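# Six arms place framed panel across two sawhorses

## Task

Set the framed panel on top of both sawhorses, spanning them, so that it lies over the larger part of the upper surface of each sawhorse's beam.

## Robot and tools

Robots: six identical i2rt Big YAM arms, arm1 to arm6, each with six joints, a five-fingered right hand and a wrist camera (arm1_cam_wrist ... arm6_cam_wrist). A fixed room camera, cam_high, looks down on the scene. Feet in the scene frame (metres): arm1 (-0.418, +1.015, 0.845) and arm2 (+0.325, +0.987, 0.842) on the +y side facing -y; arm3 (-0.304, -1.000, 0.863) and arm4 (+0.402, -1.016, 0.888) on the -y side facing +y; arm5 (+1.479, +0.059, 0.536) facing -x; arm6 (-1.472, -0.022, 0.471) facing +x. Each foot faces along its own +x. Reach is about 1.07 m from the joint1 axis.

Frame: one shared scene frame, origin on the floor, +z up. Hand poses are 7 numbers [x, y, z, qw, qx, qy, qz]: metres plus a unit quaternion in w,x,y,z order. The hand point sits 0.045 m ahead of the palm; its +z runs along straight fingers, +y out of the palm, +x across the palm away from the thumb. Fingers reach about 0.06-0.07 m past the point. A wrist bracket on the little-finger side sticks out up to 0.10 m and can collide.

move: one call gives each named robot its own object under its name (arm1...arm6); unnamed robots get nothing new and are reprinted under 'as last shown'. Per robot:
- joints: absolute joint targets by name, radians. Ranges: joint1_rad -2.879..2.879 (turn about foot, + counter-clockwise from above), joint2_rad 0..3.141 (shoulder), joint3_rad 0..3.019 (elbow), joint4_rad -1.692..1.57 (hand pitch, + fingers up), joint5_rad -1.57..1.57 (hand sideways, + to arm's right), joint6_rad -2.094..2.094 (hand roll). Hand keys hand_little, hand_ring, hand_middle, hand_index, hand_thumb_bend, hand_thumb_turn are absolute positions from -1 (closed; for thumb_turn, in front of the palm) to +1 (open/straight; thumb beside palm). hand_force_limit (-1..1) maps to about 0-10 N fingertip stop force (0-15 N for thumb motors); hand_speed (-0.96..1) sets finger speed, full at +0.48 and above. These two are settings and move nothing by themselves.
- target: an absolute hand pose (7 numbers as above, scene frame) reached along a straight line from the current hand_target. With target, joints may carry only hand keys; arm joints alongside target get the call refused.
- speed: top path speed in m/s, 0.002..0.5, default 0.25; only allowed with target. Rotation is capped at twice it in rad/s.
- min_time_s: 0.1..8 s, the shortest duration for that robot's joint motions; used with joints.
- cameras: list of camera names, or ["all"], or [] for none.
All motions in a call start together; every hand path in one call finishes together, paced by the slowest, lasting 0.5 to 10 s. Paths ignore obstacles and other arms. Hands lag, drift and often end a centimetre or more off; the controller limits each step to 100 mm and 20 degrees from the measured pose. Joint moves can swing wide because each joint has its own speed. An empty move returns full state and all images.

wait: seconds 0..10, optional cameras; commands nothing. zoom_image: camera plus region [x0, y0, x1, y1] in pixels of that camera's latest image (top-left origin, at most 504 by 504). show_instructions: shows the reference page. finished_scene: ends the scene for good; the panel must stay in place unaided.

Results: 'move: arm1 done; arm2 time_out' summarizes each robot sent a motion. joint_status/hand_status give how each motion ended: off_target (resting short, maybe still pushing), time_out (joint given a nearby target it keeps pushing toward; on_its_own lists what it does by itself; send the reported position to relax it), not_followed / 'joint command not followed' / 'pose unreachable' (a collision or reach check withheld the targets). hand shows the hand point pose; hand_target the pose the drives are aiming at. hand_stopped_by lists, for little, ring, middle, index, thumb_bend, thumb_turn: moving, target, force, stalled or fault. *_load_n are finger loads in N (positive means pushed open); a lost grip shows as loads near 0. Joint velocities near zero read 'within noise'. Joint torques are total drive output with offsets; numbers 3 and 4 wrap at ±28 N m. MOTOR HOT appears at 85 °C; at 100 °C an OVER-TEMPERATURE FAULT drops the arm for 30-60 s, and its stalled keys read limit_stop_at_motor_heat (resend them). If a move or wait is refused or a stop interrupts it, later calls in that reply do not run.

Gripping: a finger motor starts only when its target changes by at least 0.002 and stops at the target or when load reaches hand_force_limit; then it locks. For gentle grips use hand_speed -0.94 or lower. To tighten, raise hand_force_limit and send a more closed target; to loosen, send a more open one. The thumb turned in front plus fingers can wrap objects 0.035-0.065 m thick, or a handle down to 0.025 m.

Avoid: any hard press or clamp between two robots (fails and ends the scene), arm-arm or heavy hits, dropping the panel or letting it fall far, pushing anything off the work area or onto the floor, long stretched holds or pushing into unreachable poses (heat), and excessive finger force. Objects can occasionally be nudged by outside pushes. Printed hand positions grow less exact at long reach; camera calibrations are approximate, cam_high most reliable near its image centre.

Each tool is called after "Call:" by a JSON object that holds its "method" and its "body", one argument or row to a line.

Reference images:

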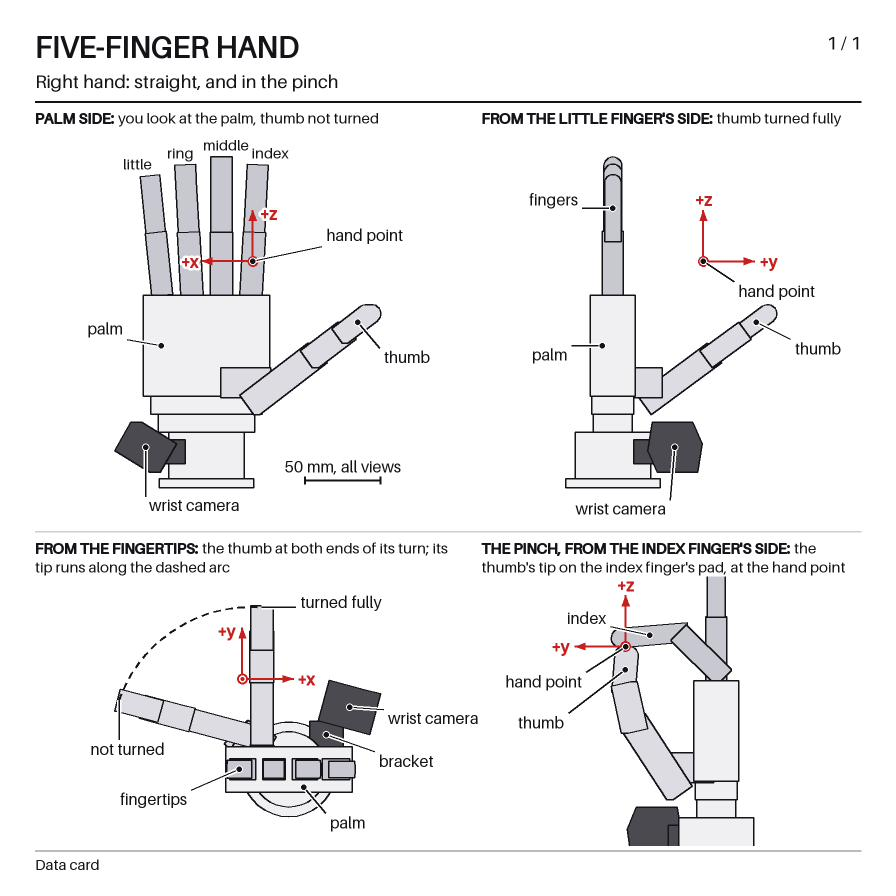

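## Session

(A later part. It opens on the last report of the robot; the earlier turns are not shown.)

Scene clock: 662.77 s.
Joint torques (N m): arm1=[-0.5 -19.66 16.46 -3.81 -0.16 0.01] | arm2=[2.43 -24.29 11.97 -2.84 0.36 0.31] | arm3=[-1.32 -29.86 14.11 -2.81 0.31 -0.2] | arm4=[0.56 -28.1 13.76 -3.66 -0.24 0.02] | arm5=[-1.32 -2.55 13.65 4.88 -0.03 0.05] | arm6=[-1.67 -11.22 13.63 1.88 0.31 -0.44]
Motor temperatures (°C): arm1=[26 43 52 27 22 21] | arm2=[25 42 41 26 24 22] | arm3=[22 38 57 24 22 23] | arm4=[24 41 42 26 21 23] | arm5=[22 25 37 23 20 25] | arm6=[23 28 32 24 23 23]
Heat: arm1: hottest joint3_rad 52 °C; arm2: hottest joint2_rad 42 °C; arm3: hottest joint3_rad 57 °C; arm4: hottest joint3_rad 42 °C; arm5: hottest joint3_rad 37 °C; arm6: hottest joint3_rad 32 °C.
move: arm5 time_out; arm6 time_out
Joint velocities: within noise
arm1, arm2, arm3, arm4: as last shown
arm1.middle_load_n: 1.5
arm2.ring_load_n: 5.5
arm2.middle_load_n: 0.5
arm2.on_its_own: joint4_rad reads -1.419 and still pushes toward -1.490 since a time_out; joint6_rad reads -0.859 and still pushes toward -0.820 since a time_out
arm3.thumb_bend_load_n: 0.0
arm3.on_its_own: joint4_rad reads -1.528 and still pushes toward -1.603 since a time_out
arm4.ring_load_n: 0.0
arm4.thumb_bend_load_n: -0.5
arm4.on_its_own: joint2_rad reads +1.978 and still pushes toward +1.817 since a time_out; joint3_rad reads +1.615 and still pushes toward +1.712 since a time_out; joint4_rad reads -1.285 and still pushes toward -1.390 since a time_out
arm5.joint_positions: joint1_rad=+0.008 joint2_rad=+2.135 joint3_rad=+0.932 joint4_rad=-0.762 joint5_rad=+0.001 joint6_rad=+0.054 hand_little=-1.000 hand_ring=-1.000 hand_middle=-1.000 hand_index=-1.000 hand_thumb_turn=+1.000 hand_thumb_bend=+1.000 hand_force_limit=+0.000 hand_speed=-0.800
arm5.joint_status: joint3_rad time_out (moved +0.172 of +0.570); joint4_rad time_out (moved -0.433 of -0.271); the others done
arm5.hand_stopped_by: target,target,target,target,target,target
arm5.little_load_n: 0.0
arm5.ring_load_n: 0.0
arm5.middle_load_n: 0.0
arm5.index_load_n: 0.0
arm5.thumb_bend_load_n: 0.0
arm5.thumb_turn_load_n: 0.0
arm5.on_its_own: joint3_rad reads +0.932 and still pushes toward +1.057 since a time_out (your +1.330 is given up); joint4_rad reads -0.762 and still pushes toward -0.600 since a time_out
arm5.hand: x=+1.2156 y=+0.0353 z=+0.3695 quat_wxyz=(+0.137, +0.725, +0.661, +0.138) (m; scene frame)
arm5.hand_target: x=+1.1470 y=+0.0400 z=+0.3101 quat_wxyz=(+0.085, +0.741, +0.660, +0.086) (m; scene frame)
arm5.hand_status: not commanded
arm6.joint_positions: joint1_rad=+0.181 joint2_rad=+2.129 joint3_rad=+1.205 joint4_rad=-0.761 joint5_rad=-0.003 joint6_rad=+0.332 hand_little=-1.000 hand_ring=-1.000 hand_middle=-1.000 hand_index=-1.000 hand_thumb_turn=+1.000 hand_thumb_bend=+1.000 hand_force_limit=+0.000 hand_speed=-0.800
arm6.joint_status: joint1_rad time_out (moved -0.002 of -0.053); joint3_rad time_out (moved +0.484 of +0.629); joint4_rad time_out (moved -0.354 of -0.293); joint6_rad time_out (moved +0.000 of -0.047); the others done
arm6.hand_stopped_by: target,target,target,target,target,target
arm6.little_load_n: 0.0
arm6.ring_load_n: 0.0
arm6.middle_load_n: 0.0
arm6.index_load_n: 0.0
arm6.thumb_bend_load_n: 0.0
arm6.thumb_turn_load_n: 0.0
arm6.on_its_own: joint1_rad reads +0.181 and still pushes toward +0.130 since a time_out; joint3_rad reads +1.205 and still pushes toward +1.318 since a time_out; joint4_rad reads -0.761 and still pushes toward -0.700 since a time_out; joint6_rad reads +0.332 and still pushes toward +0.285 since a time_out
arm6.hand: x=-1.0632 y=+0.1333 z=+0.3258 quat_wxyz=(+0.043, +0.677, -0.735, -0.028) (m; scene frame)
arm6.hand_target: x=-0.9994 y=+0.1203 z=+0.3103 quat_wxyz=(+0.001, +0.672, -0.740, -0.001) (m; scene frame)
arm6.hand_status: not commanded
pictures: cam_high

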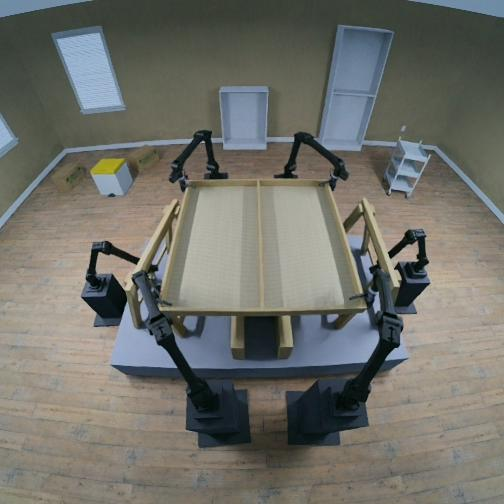

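Call:
{"method": "move", "body": {
  "arm5": {"joints": {"joint1_rad": 0.0, "joint2_rad": 2.2, "joint3_rad": 1.30, "joint4_rad": -0.32}, "min_time_s": 3},
  "arm6": {"joints": {"joint1_rad": 0.03, "joint2_rad": 2.35, "joint3_rad": 1.65, "joint4_rad": -0.78, "joint6_rad": 0.27}, "min_time_s": 3},
  "cameras": ["cam_high"]
}}

Scene clock: 681.20 s.
Joint torques (N m): arm1=[-1.08 -19.6 16.39 -2.3 0.33 0.23] | arm2=[1.14 -24.06 11.45 -2.88 0.52 0.35] | arm3=[-0.91 -29.33 14.08 -2.43 0.17 -0.09] | arm4=[0.56 -28.16 12.85 -3.54 -0.61 0] | arm5=[-0.03 -11.52 14.56 5.68 -0.16 0.23] | arm6=[-5.07 -10.52 14.43 3.84 0.51 -0.33]
Motor temperatures (°C): arm1=[25 43 54 27 22 21] | arm2=[25 43 42 26 24 22] | arm3=[22 42 58 24 22 23] | arm4=[24 42 45 26 22 23] | arm5=[22 25 39 24 20 25] | arm6=[23 28 41 25 23 23]
Heat: arm1: hottest joint3_rad 54 °C; arm2: hottest joint2_rad 43 °C; arm3: hottest joint3_rad 58 °C; arm4: hottest joint3_rad 45 °C; arm5: hottest joint3_rad 39 °C; arm6: hottest joint3_rad 41 °C.
move: arm5 time_out; arm6 time_out
Joint velocities: within noise
arm1, arm2, arm3, arm4: as last shown
arm1.joint_positions: joint1_rad=-0.542 joint2_rad=+1.628 joint3_rad=+1.381 joint4_rad=-1.433 joint5_rad=-0.026 joint6_rad=+1.029 hand_little=+0.002 hand_ring=+0.000 hand_middle=-0.053 hand_index=-0.108 hand_thumb_turn=-1.000 hand_thumb_bend=+1.000 hand_force_limit=+0.000 hand_speed=-0.800
arm1.little_load_n: 19.5
arm1.ring_load_n: 3.5
arm1.middle_load_n: 0.0
arm1.thumb_bend_load_n: 1.0
arm1.thumb_turn_load_n: -4.0
arm1.hand: x=-0.5687 y=+0.5857 z=+0.9896 quat_wxyz=(+0.004, -0.691, -0.721, -0.058) (m; scene frame)
arm1.hand_target: x=-0.5845 y=+0.5766 z=+1.0549 quat_wxyz=(-0.007, -0.707, -0.707, -0.001) (m; scene frame)
arm2.joint_positions: joint1_rad=+0.747 joint2_rad=+1.717 joint3_rad=+1.530 joint4_rad=-1.417 joint5_rad=-0.003 joint6_rad=-0.863 hand_little=-0.162 hand_ring=-0.126 hand_middle=-0.069 hand_index=+0.000 hand_thumb_turn=-1.000 hand_thumb_bend=+1.000 hand_force_limit=+0.000 hand_speed=-0.800
arm2.little_load_n: 12.5
arm2.ring_load_n: 2.5
arm2.middle_load_n: 1.0
arm2.index_load_n: 0.5
arm2.thumb_turn_load_n: 0.0
arm2.on_its_own: joint4_rad reads -1.417 and still pushes toward -1.490 since a time_out; joint6_rad reads -0.863 and still pushes toward -0.820 since a time_out
arm2.hand: x=+0.6084 y=+0.6385 z=+0.9997 quat_wxyz=(-0.010, +0.720, -0.694, -0.016) (m; scene frame)
arm2.hand_target: x=+0.6011 y=+0.6504 z=+1.0657 quat_wxyz=(-0.001, +0.707, -0.707, +0.025) (m; scene frame)
arm3.joint_positions: joint1_rad=+0.508 joint2_rad=+2.139 joint3_rad=+2.019 joint4_rad=-1.539 joint5_rad=-0.014 joint6_rad=-0.998 hand_little=-0.163 hand_ring=-0.125 hand_middle=-0.053 hand_index=+0.002 hand_thumb_turn=-1.000 hand_thumb_bend=+1.000 hand_force_limit=+0.000 hand_speed=-0.800
arm3.little_load_n: 0.5
arm3.thumb_bend_load_n: 0.5
arm3.thumb_turn_load_n: 0.5
arm3.on_its_own: joint4_rad reads -1.539 and still pushes toward -1.603 since a time_out
arm3.hand: x=-0.5949 y=-0.4967 z=+0.9668 quat_wxyz=(+0.045, +0.706, +0.707, -0.009) (m; scene frame)
arm3.hand_target: x=-0.5946 y=-0.4913 z=+1.0694 quat_wxyz=(-0.028, +0.703, +0.710, +0.008) (m; scene frame)
arm4.joint_positions: joint1_rad=-0.343 joint2_rad=+1.977 joint3_rad=+1.628 joint4_rad=-1.288 joint5_rad=-0.001 joint6_rad=+1.197 hand_little=+0.001 hand_ring=+0.000 hand_middle=-0.069 hand_index=-0.107 hand_thumb_turn=-1.000 hand_thumb_bend=+1.000 hand_force_limit=+0.000 hand_speed=-0.800
arm4.little_load_n: 13.0
arm4.thumb_bend_load_n: 0.0
arm4.on_its_own: joint2_rad reads +1.977 and still pushes toward +1.817 since a time_out; joint4_rad reads -1.288 and still pushes toward -1.390 since a time_out
arm4.hand: x=+0.5614 y=-0.4528 z=+0.9477 quat_wxyz=(+0.022, +0.700, -0.714, +0.015) (m; scene frame)
arm4.hand_target: x=+0.5538 y=-0.4465 z=+1.0696 quat_wxyz=(-0.041, +0.703, -0.709, -0.018) (m; scene frame)
arm5.joint_positions: joint1_rad=-0.009 joint2_rad=+2.172 joint3_rad=+1.071 joint4_rad=-0.484 joint5_rad=+0.018 joint6_rad=+0.024 hand_little=-1.000 hand_ring=-1.000 hand_middle=-1.000 hand_index=-1.000 hand_thumb_turn=+1.000 hand_thumb_bend=+1.000 hand_force_limit=+0.000 hand_speed=-0.800
arm5.joint_status: joint3_rad time_out (moved +0.140 of +0.368); joint4_rad time_out (moved +0.278 of +0.442); the others done
arm5.hand_stopped_by: target,target,target,target,target,target
arm5.little_load_n: 0.0
arm5.ring_load_n: 0.0
arm5.middle_load_n: 0.0
arm5.index_load_n: 0.0
arm5.thumb_bend_load_n: 0.0
arm5.thumb_turn_load_n: 0.0
arm5.on_its_own: joint3_rad reads +1.071 and still pushes toward +1.193 since a time_out (your +1.300 is given up); joint4_rad reads -0.484 and still pushes toward -0.320 since a time_out
arm5.hand: x=+1.0754 y=+0.0524 z=+0.3336 quat_wxyz=(-0.001, +0.735, +0.678, +0.009) (m; scene frame)
arm5.hand_target: x=+0.9655 y=+0.0517 z=+0.3367 quat_wxyz=(-0.091, +0.739, +0.663, -0.083) (m; scene frame)
arm5.hand_status: not commanded
arm6.joint_positions: joint1_rad=+0.131 joint2_rad=+2.244 joint3_rad=+1.449 joint4_rad=-0.888 joint5_rad=-0.007 joint6_rad=+0.297 hand_little=-1.000 hand_ring=-1.000 hand_middle=-1.000 hand_index=-1.000 hand_thumb_turn=+1.000 hand_thumb_bend=+1.000 hand_force_limit=+0.000 hand_speed=-0.800
arm6.joint_status: joint1_rad time_out (moved -0.050 of -0.151); joint3_rad time_out (moved +0.244 of +0.445); joint4_rad time_out (moved -0.127 of -0.019); the others done
arm6.hand_stopped_by: target,target,target,target,target,target
arm6.little_load_n: 0.0
arm6.ring_load_n: 0.0
arm6.middle_load_n: 0.0
arm6.index_load_n: 0.0
arm6.thumb_bend_load_n: 0.0
arm6.thumb_turn_load_n: 0.0
arm6.on_its_own: joint1_rad reads +0.131 and still pushes toward +0.030 since a time_out; joint3_rad reads +1.449 and still pushes toward +1.563 since a time_out; joint4_rad reads -0.888 and still pushes toward -0.780 since a time_out
arm6.hand: x=-0.9899 y=+0.1253 z=+0.3274 quat_wxyz=(+0.040, +0.671, -0.740, -0.032) (m; scene frame)
arm6.hand_target: x=-0.9212 y=+0.0779 z=+0.2895 quat_wxyz=(-0.005, +0.644, -0.765, +0.002) (m; scene frame)
arm6.hand_status: not commanded
pictures: cam_high

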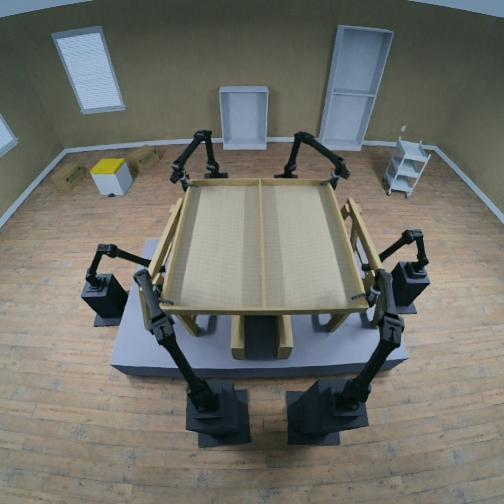

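Call:
{"method": "zoom_image", "body": {
  "camera": "cam_high",
  "region": [120, 160, 270, 310]
}}

Call:
{"method": "move", "body": {
  "cameras": ["arm1_cam_wrist", "arm2_cam_wrist"]
}}

Scaled by 3.360 from the camera's 504x504 image, which has a finer 720x720 frame.

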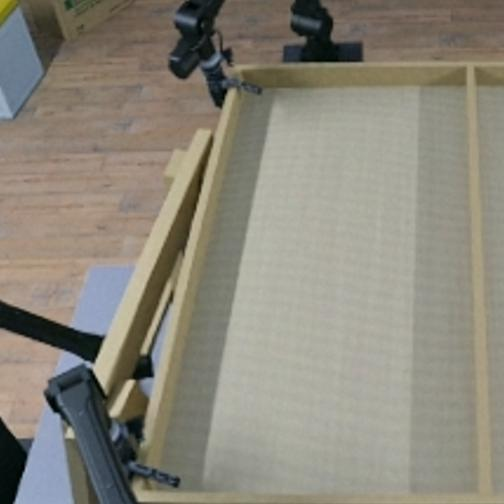

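Scene clock: 684.43 s.
Joint torques (N m): arm1=[-0.97 -19.55 16.39 -2.32 0.33 0.23] | arm2=[1.32 -24.12 11.49 -2.91 0.53 0.35] | arm3=[-0.79 -29.33 14.08 -2.4 0.17 -0.1] | arm4=[1.38 -28.63 12.79 -3.48 -0.58 -0.02] | arm5=[0.03 -11.69 14.57 5.65 -0.15 0.25] | arm6=[-5.01 -10.7 14.42 3.82 0.51 -0.33]
Motor temperatures (°C): arm1=[25 43 55 27 22 21] | arm2=[25 44 42 26 24 22] | arm3=[22 43 58 24 22 23] | arm4=[24 42 47 26 22 23] | arm5=[22 25 39 24 20 25] | arm6=[23 28 41 25 23 23]
Heat: arm1: hottest joint3_rad 55 °C; arm2: hottest joint2_rad 44 °C; arm3: hottest joint3_rad 58 °C; arm4: hottest joint3_rad 47 °C; arm5: hottest joint3_rad 39 °C; arm6: hottest joint3_rad 41 °C.
Joint velocities: within noise
arm1.joint_positions: joint1_rad=-0.542 joint2_rad=+1.628 joint3_rad=+1.381 joint4_rad=-1.433 joint5_rad=-0.026 joint6_rad=+1.029 hand_little=+0.002 hand_ring=+0.000 hand_middle=-0.053 hand_index=-0.108 hand_thumb_turn=-1.000 hand_thumb_bend=+1.000 hand_force_limit=+0.000 hand_speed=-0.800
arm1.joint_status: not commanded
arm1.hand_stopped_by: target,target,force,force,target,target
arm1.little_load_n: 19.5
arm1.ring_load_n: 3.0
arm1.middle_load_n: 0.0
arm1.index_load_n: 0.0
arm1.thumb_bend_load_n: 1.0
arm1.thumb_turn_load_n: -4.5
arm1.hand: x=-0.5687 y=+0.5857 z=+0.9896 quat_wxyz=(+0.004, -0.691, -0.721, -0.058) (m; scene frame)
arm1.hand_target: x=-0.5845 y=+0.5766 z=+1.0549 quat_wxyz=(-0.007, -0.707, -0.707, -0.001) (m; scene frame)
arm1.hand_status: not commanded
arm2.joint_positions: joint1_rad=+0.747 joint2_rad=+1.717 joint3_rad=+1.530 joint4_rad=-1.417 joint5_rad=-0.003 joint6_rad=-0.863 hand_little=-0.162 hand_ring=-0.126 hand_middle=-0.069 hand_index=+0.000 hand_thumb_turn=-1.000 hand_thumb_bend=+1.000 hand_force_limit=+0.000 hand_speed=-0.800
arm2.joint_status: not commanded
arm2.hand_stopped_by: force,force,force,target,target,target
arm2.little_load_n: 12.0
arm2.ring_load_n: 2.5
arm2.middle_load_n: 1.0
arm2.index_load_n: 0.5
arm2.thumb_bend_load_n: 0.0
arm2.thumb_turn_load_n: 0.0
arm2.on_its_own: joint4_rad reads -1.417 and still pushes toward -1.490 since a time_out; joint6_rad reads -0.863 and still pushes toward -0.820 since a time_out
arm2.hand: x=+0.6084 y=+0.6385 z=+0.9997 quat_wxyz=(-0.010, +0.720, -0.694, -0.016) (m; scene frame)
arm2.hand_target: x=+0.6011 y=+0.6504 z=+1.0657 quat_wxyz=(-0.001, +0.707, -0.707, +0.025) (m; scene frame)
arm2.hand_status: not commanded
arm3.joint_positions: joint1_rad=+0.508 joint2_rad=+2.139 joint3_rad=+2.019 joint4_rad=-1.539 joint5_rad=-0.014 joint6_rad=-0.998 hand_little=-0.163 hand_ring=-0.125 hand_middle=-0.053 hand_index=+0.002 hand_thumb_turn=-1.000 hand_thumb_bend=+1.000 hand_force_limit=+0.000 hand_speed=-0.800
arm3.joint_status: not commanded
arm3.hand_stopped_by: force,force,force,target,target,target
arm3.little_load_n: 0.0
arm3.ring_load_n: 0.0
arm3.middle_load_n: 0.0
arm3.index_load_n: 10.5
arm3.thumb_bend_load_n: 0.5
arm3.thumb_turn_load_n: 0.5
arm3.on_its_own: joint4_rad reads -1.539 and still pushes toward -1.603 since a time_out
arm3.hand: x=-0.5949 y=-0.4967 z=+0.9668 quat_wxyz=(+0.045, +0.706, +0.707, -0.009) (m; scene frame)
arm3.hand_target: x=-0.5946 y=-0.4913 z=+1.0694 quat_wxyz=(-0.028, +0.703, +0.710, +0.008) (m; scene frame)
arm3.hand_status: not commanded
arm4.joint_positions: joint1_rad=-0.343 joint2_rad=+1.977 joint3_rad=+1.628 joint4_rad=-1.288 joint5_rad=-0.001 joint6_rad=+1.197 hand_little=+0.001 hand_ring=+0.000 hand_middle=-0.069 hand_index=-0.107 hand_thumb_turn=-1.000 hand_thumb_bend=+1.000 hand_force_limit=+0.000 hand_speed=-0.800
arm4.joint_status: not commanded
arm4.hand_stopped_by: target,target,force,force,target,target
arm4.little_load_n: 13.0
arm4.ring_load_n: 0.5
arm4.middle_load_n: 0.0
arm4.index_load_n: 0.0
arm4.thumb_bend_load_n: 0.0
arm4.thumb_turn_load_n: 0.0
arm4.on_its_own: joint2_rad reads +1.977 and still pushes toward +1.817 since a time_out; joint4_rad reads -1.288 and still pushes toward -1.390 since a time_out
arm4.hand: x=+0.5614 y=-0.4528 z=+0.9477 quat_wxyz=(+0.022, +0.700, -0.714, +0.015) (m; scene frame)
arm4.hand_target: x=+0.5538 y=-0.4465 z=+1.0696 quat_wxyz=(-0.041, +0.703, -0.709, -0.018) (m; scene frame)
arm4.hand_status: not commanded
arm5.joint_positions: joint1_rad=-0.009 joint2_rad=+2.172 joint3_rad=+1.071 joint4_rad=-0.484 joint5_rad=+0.018 joint6_rad=+0.024 hand_little=-1.000 hand_ring=-1.000 hand_middle=-1.000 hand_index=-1.000 hand_thumb_turn=+1.000 hand_thumb_bend=+1.000 hand_force_limit=+0.000 hand_speed=-0.800
arm5.joint_status: joint3_rad time_out (moved +0.140 of +0.368); joint4_rad time_out (moved +0.278 of +0.442); the others done
arm5.hand_stopped_by: target,target,target,target,target,target
arm5.little_load_n: 0.0
arm5.ring_load_n: 0.0
arm5.middle_load_n: 0.5
arm5.index_load_n: 0.0
arm5.thumb_bend_load_n: 0.0
arm5.thumb_turn_load_n: 0.0
arm5.on_its_own: joint3_rad reads +1.071 and still pushes toward +1.193 since a time_out (your +1.300 is given up); joint4_rad reads -0.484 and still pushes toward -0.320 since a time_out
arm5.hand: x=+1.0754 y=+0.0524 z=+0.3336 quat_wxyz=(-0.001, +0.735, +0.678, +0.009) (m; scene frame)
arm5.hand_target: x=+0.9655 y=+0.0517 z=+0.3367 quat_wxyz=(-0.091, +0.739, +0.663, -0.083) (m; scene frame)
arm5.hand_status: not commanded
arm6.joint_positions: joint1_rad=+0.131 joint2_rad=+2.244 joint3_rad=+1.449 joint4_rad=-0.888 joint5_rad=-0.007 joint6_rad=+0.297 hand_little=-1.000 hand_ring=-1.000 hand_middle=-1.000 hand_index=-1.000 hand_thumb_turn=+1.000 hand_thumb_bend=+1.000 hand_force_limit=+0.000 hand_speed=-0.800
arm6.joint_status: joint1_rad time_out (moved -0.050 of -0.151); joint3_rad time_out (moved +0.244 of +0.445); joint4_rad time_out (moved -0.127 of -0.019); the others done
arm6.hand_stopped_by: target,target,target,target,target,target
arm6.little_load_n: 0.0
arm6.ring_load_n: 0.0
arm6.middle_load_n: 0.0
arm6.index_load_n: 0.0
arm6.thumb_bend_load_n: 0.0
arm6.thumb_turn_load_n: 0.0
arm6.on_its_own: joint1_rad reads +0.131 and still pushes toward +0.030 since a time_out; joint3_rad reads +1.449 and still pushes toward +1.563 since a time_out; joint4_rad reads -0.888 and still pushes toward -0.780 since a time_out
arm6.hand: x=-0.9899 y=+0.1253 z=+0.3274 quat_wxyz=(+0.040, +0.671, -0.740, -0.032) (m; scene frame)
arm6.hand_target: x=-0.9212 y=+0.0780 z=+0.2895 quat_wxyz=(-0.005, +0.644, -0.765, +0.002) (m; scene frame)
arm6.hand_status: not commanded
pictures: arm1_cam_wrist, arm2_cam_wrist
camera_calibration:
arm1_cam_wrist: T_world_to_cam=[[0.953321, 0.268032, 0.139058, 0.243744], [0.174569, -0.86498, 0.470463, 0.137145], [0.246382, -0.424227, -0.871394, 1.36552], [0, 0, 0, 1]] pos_world=[-0.592747, 0.632588, 1.09149]
arm2_cam_wrist: T_world_to_cam=[[-0.948288, -0.311474, 0.061105, 0.708962], [-0.23761, 0.824239, 0.513976, -0.890335], [-0.210456, 0.472878, -0.855625, 0.796086], [0, 0, 0, 1]] pos_world=[0.628288, 0.578221, 1.09544]

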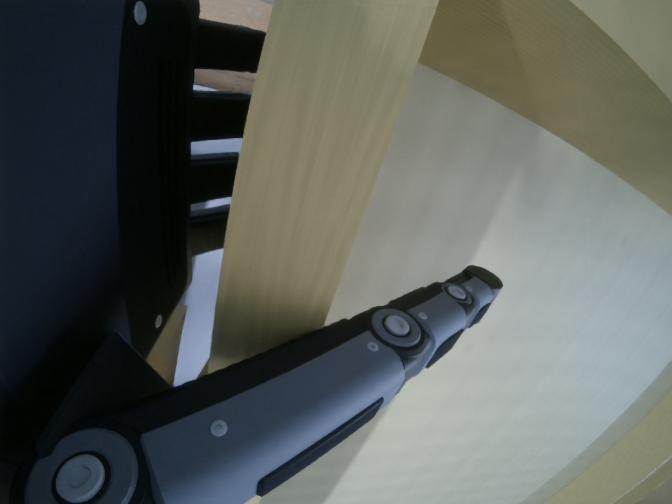

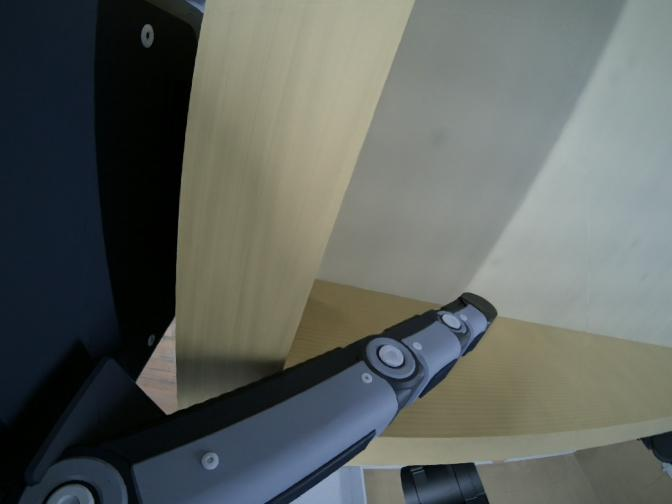

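Call:
{"method": "zoom_image", "body": {
  "camera": "arm1_cam_wrist",
  "region": [110, 120, 290, 400]
}}

Scaled by 1.800 from the camera's 672x504 image, which has a finer 960x720 frame.

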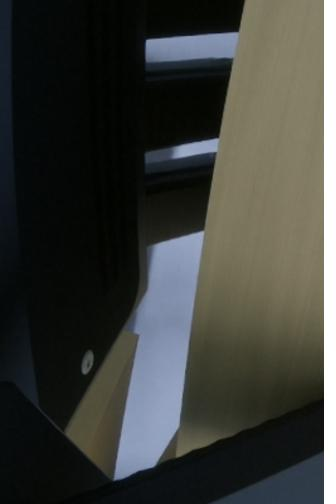

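Call:
{"method": "move", "body": {
  "arm1": {"joints": {"joint1_rad": -0.53, "joint2_rad": 1.54, "joint3_rad": 1.58, "joint4_rad": -1.504, "joint5_rad": 0.0, "joint6_rad": 1.09}, "min_time_s": 3},
  "arm2": {"joints": {"joint1_rad": 0.70, "joint2_rad": 1.64, "joint3_rad": 1.739, "joint4_rad": -1.572, "joint6_rad": -0.90}, "min_time_s": 3},
  "arm3": {"joints": {"joint1_rad": 0.552, "joint2_rad": 1.814, "joint3_rad": 1.998, "joint4_rad": -1.605, "joint6_rad": -0.93}, "min_time_s": 3},
  "arm4": {"joints": {"joint1_rad": -0.375, "joint2_rad": 1.601, "joint3_rad": 1.619, "joint4_rad": -1.448, "joint6_rad": 1.16}, "min_time_s": 3},
  "arm6": {"joints": {"joint1_rad": 0.131, "joint2_rad": 2.244, "joint3_rad": 1.449, "joint4_rad": -0.888}},
  "cameras": ["cam_high", "arm1_cam_wrist", "arm2_cam_wrist", "arm3_cam_wrist", "arm4_cam_wrist"]
}}

Scene clock: 722.23 s.
Joint torques (N m): arm1=[0.5 -20.89 18.84 -3.38 0.08 -0.02] | arm2=[1.26 -22.12 15.91 -2.97 0.09 -0.01] | arm3=[0.15 -30.33 10.71 -1.94 0.56 0.35] | arm4=[-0.91 -27.22 10.24 -1.88 -0.37 -0.33] | arm5=[0.03 -11.75 14.58 5.71 -0.17 0.24] | arm6=[1.55 -18.73 6.54 -0.02 0.13 -0.16]
Motor temperatures (°C): arm1=[25 43 60 26 22 21] | arm2=[25 45 44 26 24 22] | arm3=[22 48 58 24 22 23] | arm4=[24 45 54 26 22 23] | arm5=[22 25 38 25 20 25] | arm6=[24 29 41 25 23 23]
Heat: arm1: hottest joint3_rad 60 °C; arm2: hottest joint2_rad 45 °C; arm3: hottest joint3_rad 58 °C; arm4: hottest joint3_rad 54 °C; arm5: hottest joint3_rad 38 °C; arm6: hottest joint3_rad 41 °C.
move: arm1 time_out; arm2 time_out; arm3 time_out; arm4 time_out; arm6 done
Joint velocities: within noise
arm1.joint_positions: joint1_rad=-0.533 joint2_rad=+1.628 joint3_rad=+1.469 joint4_rad=-1.423 joint5_rad=-0.003 joint6_rad=+1.098 hand_little=+0.002 hand_ring=+0.000 hand_middle=-0.053 hand_index=-0.108 hand_thumb_turn=-1.000 hand_thumb_bend=+1.000 hand_force_limit=+0.000 hand_speed=-0.800
arm1.joint_status: joint3_rad time_out (moved +0.087 of +0.199); joint4_rad time_out (moved +0.009 of -0.071); the others done
arm1.hand_stopped_by: target,target,force,force,target,target
arm1.little_load_n: 12.5
arm1.ring_load_n: 2.0
arm1.middle_load_n: 0.5
arm1.index_load_n: 0.0
arm1.thumb_bend_load_n: 0.0
arm1.thumb_turn_load_n: 0.0
arm1.on_its_own: joint3_rad reads +1.469 and still pushes toward +1.580 since a time_out; joint4_rad reads -1.423 and still pushes toward -1.504 since a time_out
arm1.hand: x=-0.5861 y=+0.5536 z=+1.0183 quat_wxyz=(+0.002, -0.713, -0.701, -0.008) (m; scene frame)
arm1.hand_target: x=-0.5870 y=+0.5501 z=+1.1018 quat_wxyz=(-0.014, -0.711, -0.701, +0.049) (m; scene frame)
arm1.hand_status: not commanded
arm2.joint_positions: joint1_rad=+0.692 joint2_rad=+1.723 joint3_rad=+1.648 joint4_rad=-1.497 joint5_rad=+0.009 joint6_rad=-0.911 hand_little=-0.162 hand_ring=-0.126 hand_middle=-0.069 hand_index=+0.000 hand_thumb_turn=-1.000 hand_thumb_bend=+1.000 hand_force_limit=+0.000 hand_speed=-0.800
arm2.joint_status: joint3_rad time_out (moved +0.118 of +0.209); joint4_rad time_out (moved -0.080 of -0.155); the others done
arm2.hand_stopped_by: force,force,force,target,target,target
arm2.little_load_n: 8.5
arm2.ring_load_n: 2.0
arm2.middle_load_n: 1.0
arm2.index_load_n: 0.5
arm2.thumb_bend_load_n: 0.0
arm2.thumb_turn_load_n: 0.0
arm2.on_its_own: joint3_rad reads +1.648 and still pushes toward +1.739 since a time_out; joint4_rad reads -1.497 and still pushes toward -1.572 since a time_out
arm2.hand: x=+0.5957 y=+0.6059 z=+1.0393 quat_wxyz=(-0.003, +0.717, -0.697, +0.000) (m; scene frame)
arm2.hand_target: x=+0.5947 y=+0.6117 z=+1.1101 quat_wxyz=(+0.003, +0.715, -0.698, +0.048) (m; scene frame)
arm2.hand_status: not commanded
arm3.joint_positions: joint1_rad=+0.546 joint2_rad=+1.971 joint3_rad=+1.959 joint4_rad=-1.550 joint5_rad=-0.024 joint6_rad=-0.958 hand_little=-0.163 hand_ring=-0.125 hand_middle=-0.053 hand_index=+0.000 hand_thumb_turn=-1.000 hand_thumb_bend=+1.000 hand_force_limit=+0.000 hand_speed=-0.800
arm3.joint_status: joint2_rad time_out (moved -0.168 of -0.325); joint4_rad time_out (moved -0.011 of -0.066); the others done
arm3.hand_stopped_by: force,force,force,target,target,target
arm3.little_load_n: 6.0
arm3.ring_load_n: 3.0
arm3.middle_load_n: 0.0
arm3.index_load_n: 0.0
arm3.thumb_bend_load_n: 0.0
arm3.thumb_turn_load_n: -0.5
arm3.on_its_own: joint2_rad reads +1.971 and still pushes toward +1.814 since a time_out; joint4_rad reads -1.550 and still pushes toward -1.605 since a time_out
arm3.hand: x=-0.6047 y=-0.5301 z=+1.0406 quat_wxyz=(-0.004, +0.707, +0.708, -0.004) (m; scene frame)
arm3.hand_target: x=-0.5958 y=-0.5501 z=+1.1385 quat_wxyz=(-0.072, +0.712, +0.699, +0.012) (m; scene frame)
arm3.hand_status: not commanded
arm4.joint_positions: joint1_rad=-0.356 joint2_rad=+1.778 joint3_rad=+1.576 joint4_rad=-1.389 joint5_rad=-0.005 joint6_rad=+1.196 hand_little=+0.000 hand_ring=+0.000 hand_middle=-0.069 hand_index=-0.106 hand_thumb_turn=-1.000 hand_thumb_bend=+1.000 hand_force_limit=+0.000 hand_speed=-0.800
arm4.joint_status: joint2_rad time_out (moved -0.200 of -0.376); joint4_rad time_out (moved -0.101 of -0.160); joint6_rad time_out (moved -0.002 of -0.037); the others done
arm4.hand_stopped_by: target,target,force,force,target,target
arm4.little_load_n: 0.0
arm4.ring_load_n: 0.0
arm4.middle_load_n: 1.0
arm4.index_load_n: 7.5
arm4.thumb_bend_load_n: 0.0
arm4.thumb_turn_load_n: 0.0
arm4.on_its_own: joint2_rad reads +1.778 and still pushes toward +1.601 since a time_out; joint4_rad reads -1.389 and still pushes toward -1.448 since a time_out; joint6_rad reads +1.196 and still pushes toward +1.160 since a time_out
arm4.hand: x=+0.5507 y=-0.4925 z=+1.0369 quat_wxyz=(+0.002, +0.696, -0.718, +0.004) (m; scene frame)
arm4.hand_target: x=+0.5506 y=-0.5114 z=+1.1436 quat_wxyz=(-0.070, +0.700, -0.710, -0.028) (m; scene frame)
arm4.hand_status: not commanded
arm5: as last shown
arm5.little_load_n: -0.5
arm5.middle_load_n: 0.0
arm5.on_its_own: joint3_rad reads +1.071 and still pushes toward +1.193 since a time_out (your +1.300 is given up); joint4_rad reads -0.484 and still pushes toward -0.320 since a time_out
arm6.joint_positions: joint1_rad=+0.136 joint2_rad=+2.237 joint3_rad=+1.435 joint4_rad=-0.896 joint5_rad=+0.001 joint6_rad=+0.271 hand_little=-1.000 hand_ring=-1.000 hand_middle=-1.000 hand_index=-1.000 hand_thumb_turn=+1.000 hand_thumb_bend=+1.000 hand_force_limit=+0.000 hand_speed=-0.800
arm6.joint_status: all done
arm6.hand_stopped_by: target,target,target,target,target,target
arm6.little_load_n: 0.0
arm6.ring_load_n: 0.0
arm6.middle_load_n: 0.0
arm6.index_load_n: 0.0
arm6.thumb_bend_load_n: 0.0
arm6.thumb_turn_load_n: 0.0
arm6.hand: x=-0.9987 y=+0.1230 z=+0.3284 quat_wxyz=(+0.048, +0.682, -0.729, -0.033) (m; scene frame)
arm6.hand_target: x=-0.9899 y=+0.1211 z=+0.3264 quat_wxyz=(+0.041, +0.684, -0.728, -0.027) (m; scene frame)
arm6.hand_status: not commanded
pictures: arm1_cam_wrist, arm2_cam_wrist, arm3_cam_wrist, arm4_cam_wrist, cam_high
camera_calibration:
arm1_cam_wrist: T_world_to_cam=[[0.974291, 0.218554, 0.0546887, 0.390591], [0.15913, -0.839422, 0.519661, 0.025458], [0.159481, -0.497599, -0.85262, 1.35187], [0, 0, 0, 1]] pos_world=[-0.600197, 0.608693, 1.11804]
arm2_cam_wrist: T_world_to_cam=[[-0.951391, -0.302329, 0.0587633, 0.683095], [-0.237669, 0.842035, 0.484242, -0.866733], [-0.195881, 0.446737, -0.872959, 0.867892], [0, 0, 0, 1]] pos_world=[0.613898, 0.54862, 1.1372]
arm3_cam_wrist: T_world_to_cam=[[0.954086, 0.299058, 0.0168833, 0.71042], [0.248044, -0.82042, 0.515155, -0.817994], [0.167912, -0.487314, -0.856931, 0.850036], [0, 0, 0, 1]] pos_world=[-0.617634, -0.469321, 1.13782]
arm4_cam_wrist: T_world_to_cam=[[-0.961062, -0.276098, 0.011355, 0.373987], [-0.236551, 0.843253, 0.482667, 0.0490938], [-0.142839, 0.461187, -0.87573, 1.32605], [0, 0, 0, 1]] pos_world=[0.56045, -0.549699, 1.13332]

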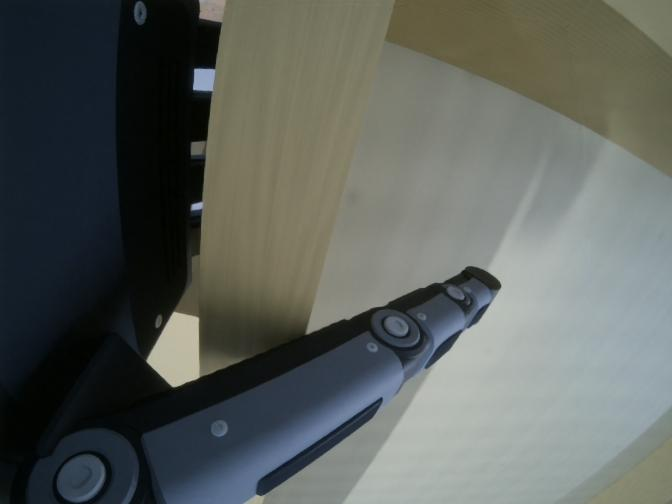

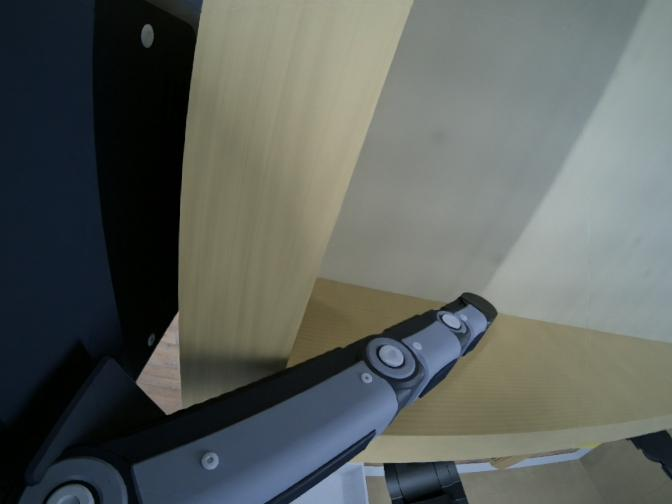

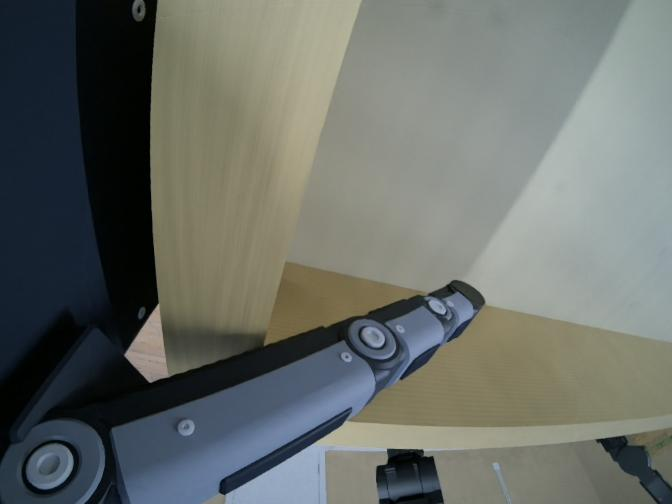

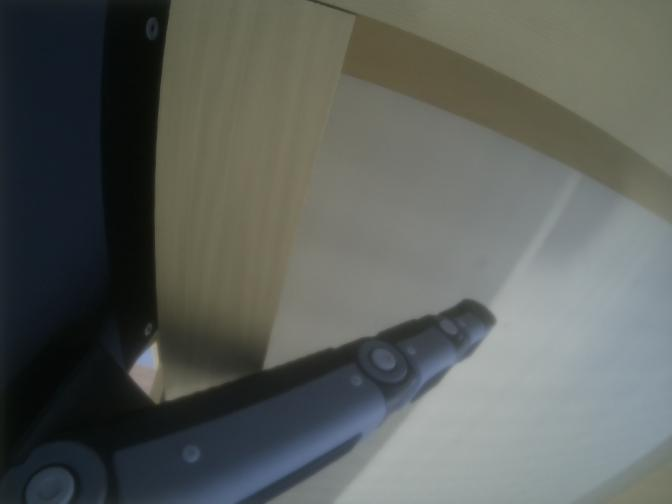

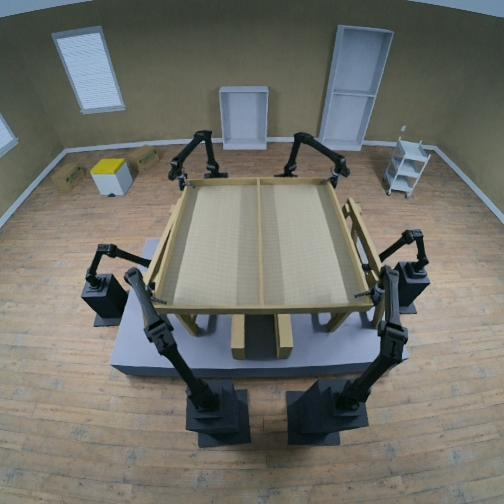

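Call:
{"method": "move", "body": {
  "arm5": {"joints": {"joint1_rad": 0.0, "joint2_rad": 2.35, "joint3_rad": 1.58, "joint4_rad": -0.47}, "min_time_s": 3},
  "arm6": {"joints": {"joint1_rad": 0.02, "joint2_rad": 2.47, "joint3_rad": 1.86, "joint4_rad": -0.78, "joint6_rad": 0.25}, "min_time_s": 3},
  "cameras": ["cam_high"]
}}

Scene clock: 743.80 s.
Joint torques (N m): arm1=[0.5 -20.84 18.85 -3.38 0.08 -0.02] | arm2=[1.14 -22.07 15.91 -2.96 0.08 -0.01] | arm3=[0.03 -30.33 10.77 -1.87 0.58 0.35] | arm4=[-1.2 -28.1 10.3 -1.8 -0.36 -0.35] | arm5=[0.56 -14.15 15.08 3.25 -0.19 0.08] | arm6=[-4.78 -15.03 15.34 5.05 0.37 -0.22]
Motor temperatures (°C): arm1=[25 44 66 27 22 21] | arm2=[25 42 50 26 24 22] | arm3=[22 51 51 23 22 23] | arm4=[24 47 49 25 22 23] | arm5=[22 26 42 25 20 25] | arm6=[24 30 42 25 23 23]
Heat: arm1: hottest joint3_rad 66 °C; arm2: hottest joint3_rad 50 °C; arm3: hottest joint2_rad 51 °C; arm4: hottest joint3_rad 49 °C; arm5: hottest joint3_rad 42 °C; arm6: hottest joint3_rad 42 °C.
move: arm5 time_out; arm6 time_out
Joint velocities: within noise
arm1, arm2, arm3, arm4: as last shown
arm1.on_its_own: joint3_rad reads +1.469 and still pushes toward +1.580 since a time_out; joint4_rad reads -1.423 and still pushes toward -1.504 since a time_out
arm2.on_its_own: joint3_rad reads +1.648 and still pushes toward +1.739 since a time_out; joint4_rad reads -1.497 and still pushes toward -1.572 since a time_out
arm3.ring_load_n: 3.5
arm3.thumb_turn_load_n: 0.0
arm3.on_its_own: joint2_rad reads +1.971 and still pushes toward +1.814 since a time_out; joint4_rad reads -1.550 and still pushes toward -1.605 since a time_out
arm4.on_its_own: joint2_rad reads +1.778 and still pushes toward +1.601 since a time_out; joint4_rad reads -1.389 and still pushes toward -1.448 since a time_out; joint6_rad reads +1.196 and still pushes toward +1.160 since a time_out
arm5.joint_positions: joint1_rad=-0.016 joint2_rad=+2.324 joint3_rad=+1.350 joint4_rad=-0.566 joint5_rad=+0.018 joint6_rad=+0.040 hand_little=-1.000 hand_ring=-1.000 hand_middle=-1.000 hand_index=-1.000 hand_thumb_turn=+1.000 hand_thumb_bend=+1.000 hand_force_limit=+0.000 hand_speed=-0.800
arm5.joint_status: joint3_rad time_out (moved +0.278 of +0.509); joint4_rad time_out (moved -0.081 of +0.014); the others done
arm5.hand_stopped_by: target,target,target,target,target,target
arm5.little_load_n: 0.0
arm5.ring_load_n: 0.0
arm5.middle_load_n: 0.0
arm5.index_load_n: 0.0
arm5.thumb_bend_load_n: 0.0
arm5.thumb_turn_load_n: 0.0
arm5.on_its_own: joint3_rad reads +1.350 and still pushes toward +1.466 since a time_out (your +1.580 is given up); joint4_rad reads -0.566 and still pushes toward -0.470 since a time_out
arm5.hand: x=+0.9828 y=+0.0600 z=+0.3119 quat_wxyz=(-0.018, +0.742, +0.670, -0.007) (m; scene frame)
arm5.hand_target: x=+0.8982 y=+0.0547 z=+0.3201 quat_wxyz=(-0.081, +0.740, +0.664, -0.074) (m; scene frame)
arm5.hand_status: not commanded
arm6.joint_positions: joint1_rad=+0.117 joint2_rad=+2.385 joint3_rad=+1.737 joint4_rad=-0.913 joint5_rad=-0.006 joint6_rad=+0.272 hand_little=-1.000 hand_ring=-1.000 hand_middle=-1.000 hand_index=-1.000 hand_thumb_turn=+1.000 hand_thumb_bend=+1.000 hand_force_limit=+0.000 hand_speed=-0.800
arm6.joint_status: joint1_rad time_out (moved -0.018 of -0.116); joint3_rad time_out (moved +0.302 of +0.425); joint4_rad time_out (moved -0.017 of +0.116); the others done
arm6.hand_stopped_by: target,target,target,target,target,target
arm6.little_load_n: 0.0
arm6.ring_load_n: 0.0
arm6.middle_load_n: 0.0
arm6.index_load_n: 0.0
arm6.thumb_bend_load_n: 0.0
arm6.thumb_turn_load_n: 0.0
arm6.on_its_own: joint1_rad reads +0.117 and still pushes toward +0.020 since a time_out; joint3_rad reads +1.737 and still pushes toward +1.850 since a time_out; joint4_rad reads -0.913 and still pushes toward -0.780 since a time_out
arm6.hand: x=-0.8883 y=+0.1360 z=+0.3196 quat_wxyz=(-0.012, +0.676, -0.737, +0.000) (m; scene frame)
arm6.hand_target: x=-0.8106 y=+0.0817 z=+0.2955 quat_wxyz=(-0.073, +0.642, -0.762, +0.049) (m; scene frame)
arm6.hand_status: not commanded
pictures: cam_high

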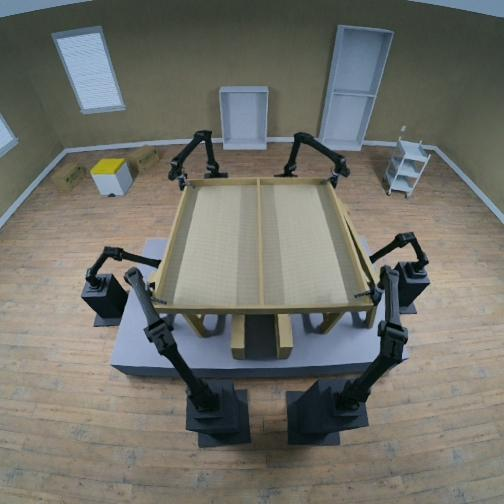

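Call:
{"method": "move", "body": {
  "arm5": {"joints": {"joint1_rad": 0.0, "joint2_rad": 2.47, "joint3_rad": 1.88, "joint4_rad": -0.58}, "min_time_s": 2.5},
  "arm6": {"joints": {"joint1_rad": 0.0, "joint2_rad": 2.53, "joint3_rad": 2.0, "joint4_rad": -0.80, "joint6_rad": 0.24}, "min_time_s": 2.5},
  "cameras": ["cam_high", "arm1_cam_wrist"]
}}

Scene clock: 753.77 s.
Joint torques (N m): arm1=[0.38 -20.95 18.86 -3.37 0.09 -0.02] | arm2=[1.38 -22.12 15.88 -2.97 0.1 -0.02] | arm3=[0.15 -30.27 10.76 -1.89 0.56 0.35] | arm4=[-1.14 -27.34 10.18 -1.74 -0.36 -0.32] | arm5=[1.55 -20.19 16.36 3.66 -0.26 0.09] | arm6=[-5.36 -15.27 15.82 4.19 0.44 -0.26]
Motor temperatures (°C): arm1=[25 44 68 27 22 21] | arm2=[25 42 51 26 24 21] | arm3=[22 52 50 23 22 23] | arm4=[24 47 48 25 22 23] | arm5=[22 27 43 24 20 25] | arm6=[24 30 47 25 23 23]
Heat: arm1: hottest joint3_rad 68 °C; arm2: hottest joint3_rad 51 °C; arm3: hottest joint2_rad 52 °C; arm4: hottest joint3_rad 48 °C; arm5: hottest joint3_rad 43 °C; arm6: hottest joint3_rad 47 °C.
move: arm5 time_out; arm6 time_out
Joint velocities: within noise
arm1, arm2, arm3, arm4: as last shown
arm1.thumb_turn_load_n: 0.5
arm1.on_its_own: joint3_rad reads +1.469 and still pushes toward +1.580 since a time_out; joint4_rad reads -1.423 and still pushes toward -1.504 since a time_out
arm2.little_load_n: 9.0
arm2.index_load_n: 1.0
arm2.on_its_own: joint3_rad reads +1.648 and still pushes toward +1.739 since a time_out; joint4_rad reads -1.497 and still pushes toward -1.572 since a time_out
arm3.middle_load_n: 0.5
arm3.on_its_own: joint2_rad reads +1.971 and still pushes toward +1.814 since a time_out; joint4_rad reads -1.550 and still pushes toward -1.605 since a time_out
arm4.on_its_own: joint2_rad reads +1.778 and still pushes toward +1.601 since a time_out; joint4_rad reads -1.389 and still pushes toward -1.448 since a time_out; joint6_rad reads +1.196 and still pushes toward +1.160 since a time_out
arm5.joint_positions: joint1_rad=-0.032 joint2_rad=+2.489 joint3_rad=+1.742 joint4_rad=-0.678 joint5_rad=+0.019 joint6_rad=+0.040 hand_little=-1.000 hand_ring=-1.000 hand_middle=-1.000 hand_index=-1.000 hand_thumb_turn=+1.000 hand_thumb_bend=+1.000 hand_force_limit=+0.000 hand_speed=-0.800
arm5.joint_status: joint3_rad time_out (moved +0.393 of +0.530); joint4_rad time_out (moved -0.112 of -0.014); the others done
arm5.hand_stopped_by: target,target,target,target,target,target
arm5.little_load_n: 0.0
arm5.ring_load_n: 0.0
arm5.middle_load_n: 0.0
arm5.index_load_n: -1.5
arm5.thumb_bend_load_n: 0.0
arm5.thumb_turn_load_n: -0.5
arm5.on_its_own: joint3_rad reads +1.742 and still pushes toward +1.855 since a time_out; joint4_rad reads -0.678 and still pushes toward -0.580 since a time_out
arm5.hand: x=+0.8528 y=+0.0786 z=+0.3105 quat_wxyz=(-0.059, +0.746, +0.661, -0.046) (m; scene frame)
arm5.hand_target: x=+0.7602 y=+0.0615 z=+0.3600 quat_wxyz=(-0.138, +0.731, +0.655, -0.131) (m; scene frame)
arm5.hand_status: not commanded
arm6.joint_positions: joint1_rad=+0.107 joint2_rad=+2.437 joint3_rad=+1.843 joint4_rad=-0.908 joint5_rad=-0.006 joint6_rad=+0.258 hand_little=-1.000 hand_ring=-1.000 hand_middle=-1.000 hand_index=-1.000 hand_thumb_turn=+1.000 hand_thumb_bend=+1.000 hand_force_limit=+0.000 hand_speed=-0.800
arm6.joint_status: joint1_rad time_out (moved -0.010 of -0.117); joint3_rad time_out (moved +0.106 of +0.263); joint4_rad time_out (moved +0.005 of +0.113); the others done
arm6.hand_stopped_by: target,target,target,target,target,target
arm6.little_load_n: 0.0
arm6.ring_load_n: 0.0
arm6.middle_load_n: 0.0
arm6.index_load_n: 0.0
arm6.thumb_bend_load_n: 0.0
arm6.thumb_turn_load_n: 0.0
arm6.on_its_own: joint1_rad reads +0.107 and still pushes toward +0.000 since a time_out; joint3_rad reads +1.843 and still pushes toward +1.956 since a time_out; joint4_rad reads -0.908 and still pushes toward -0.800 since a time_out
arm6.hand: x=-0.8494 y=+0.1361 z=+0.3175 quat_wxyz=(-0.037, +0.677, -0.735, +0.016) (m; scene frame)
arm6.hand_target: x=-0.7817 y=+0.0695 z=+0.2895 quat_wxyz=(-0.083, +0.640, -0.762, +0.059) (m; scene frame)
arm6.hand_status: not commanded
pictures: arm1_cam_wrist, cam_high
camera_calibration:
arm1_cam_wrist: T_world_to_cam=[[0.974291, 0.218554, 0.0546887, 0.390591], [0.15913, -0.839422, 0.519661, 0.025458], [0.159481, -0.497599, -0.85262, 1.35187], [0, 0, 0, 1]] pos_world=[-0.600197, 0.608693, 1.11804]

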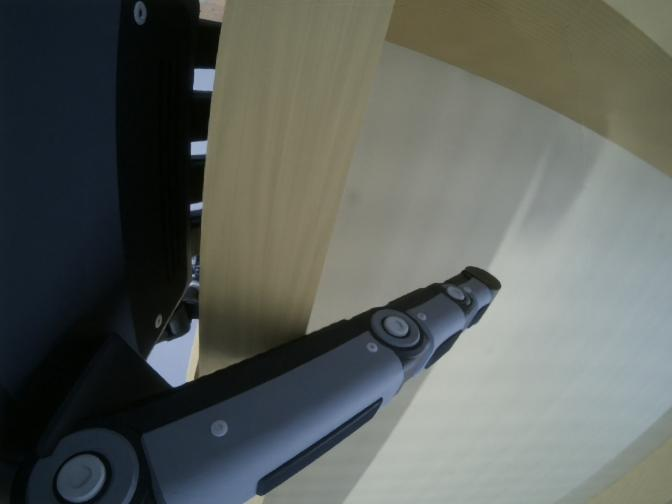

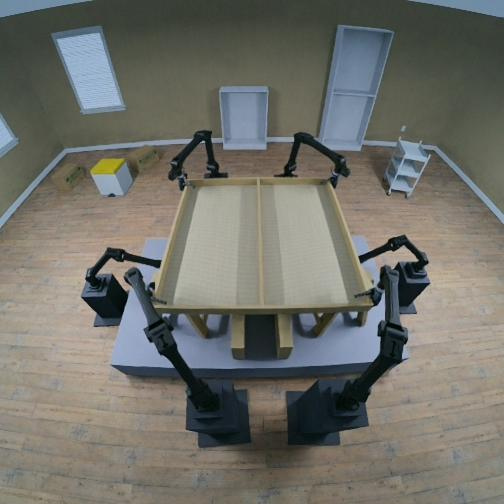

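Call:
{"method": "zoom_image", "body": {
  "camera": "cam_high",
  "region": [110, 210, 260, 360]
}}

Call:
{"method": "zoom_image", "body": {
  "camera": "cam_high",
  "region": [270, 210, 420, 360]
}}

Scaled by 3.360 from the camera's 504x504 image, which has a finer 720x720 frame.

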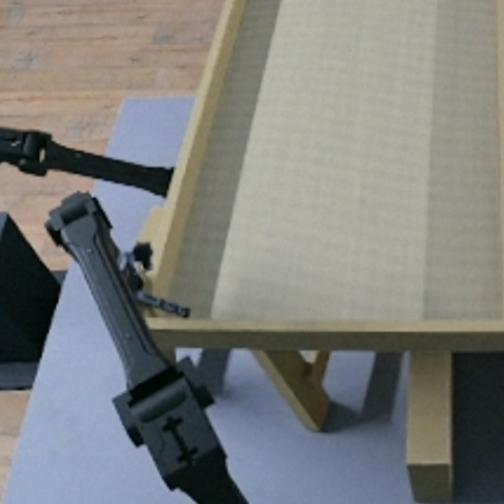

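Scaled by 3.360 from the camera's 504x504 image, which has a finer 720x720 frame.

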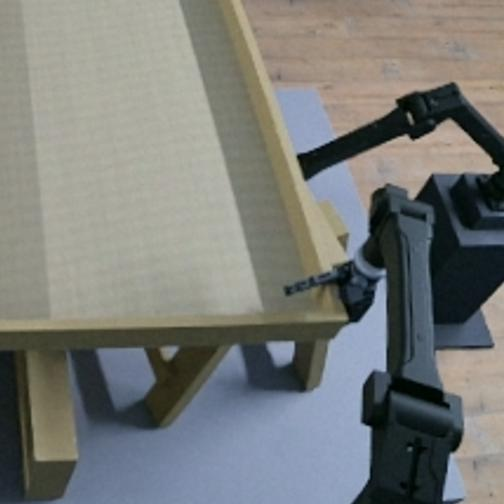

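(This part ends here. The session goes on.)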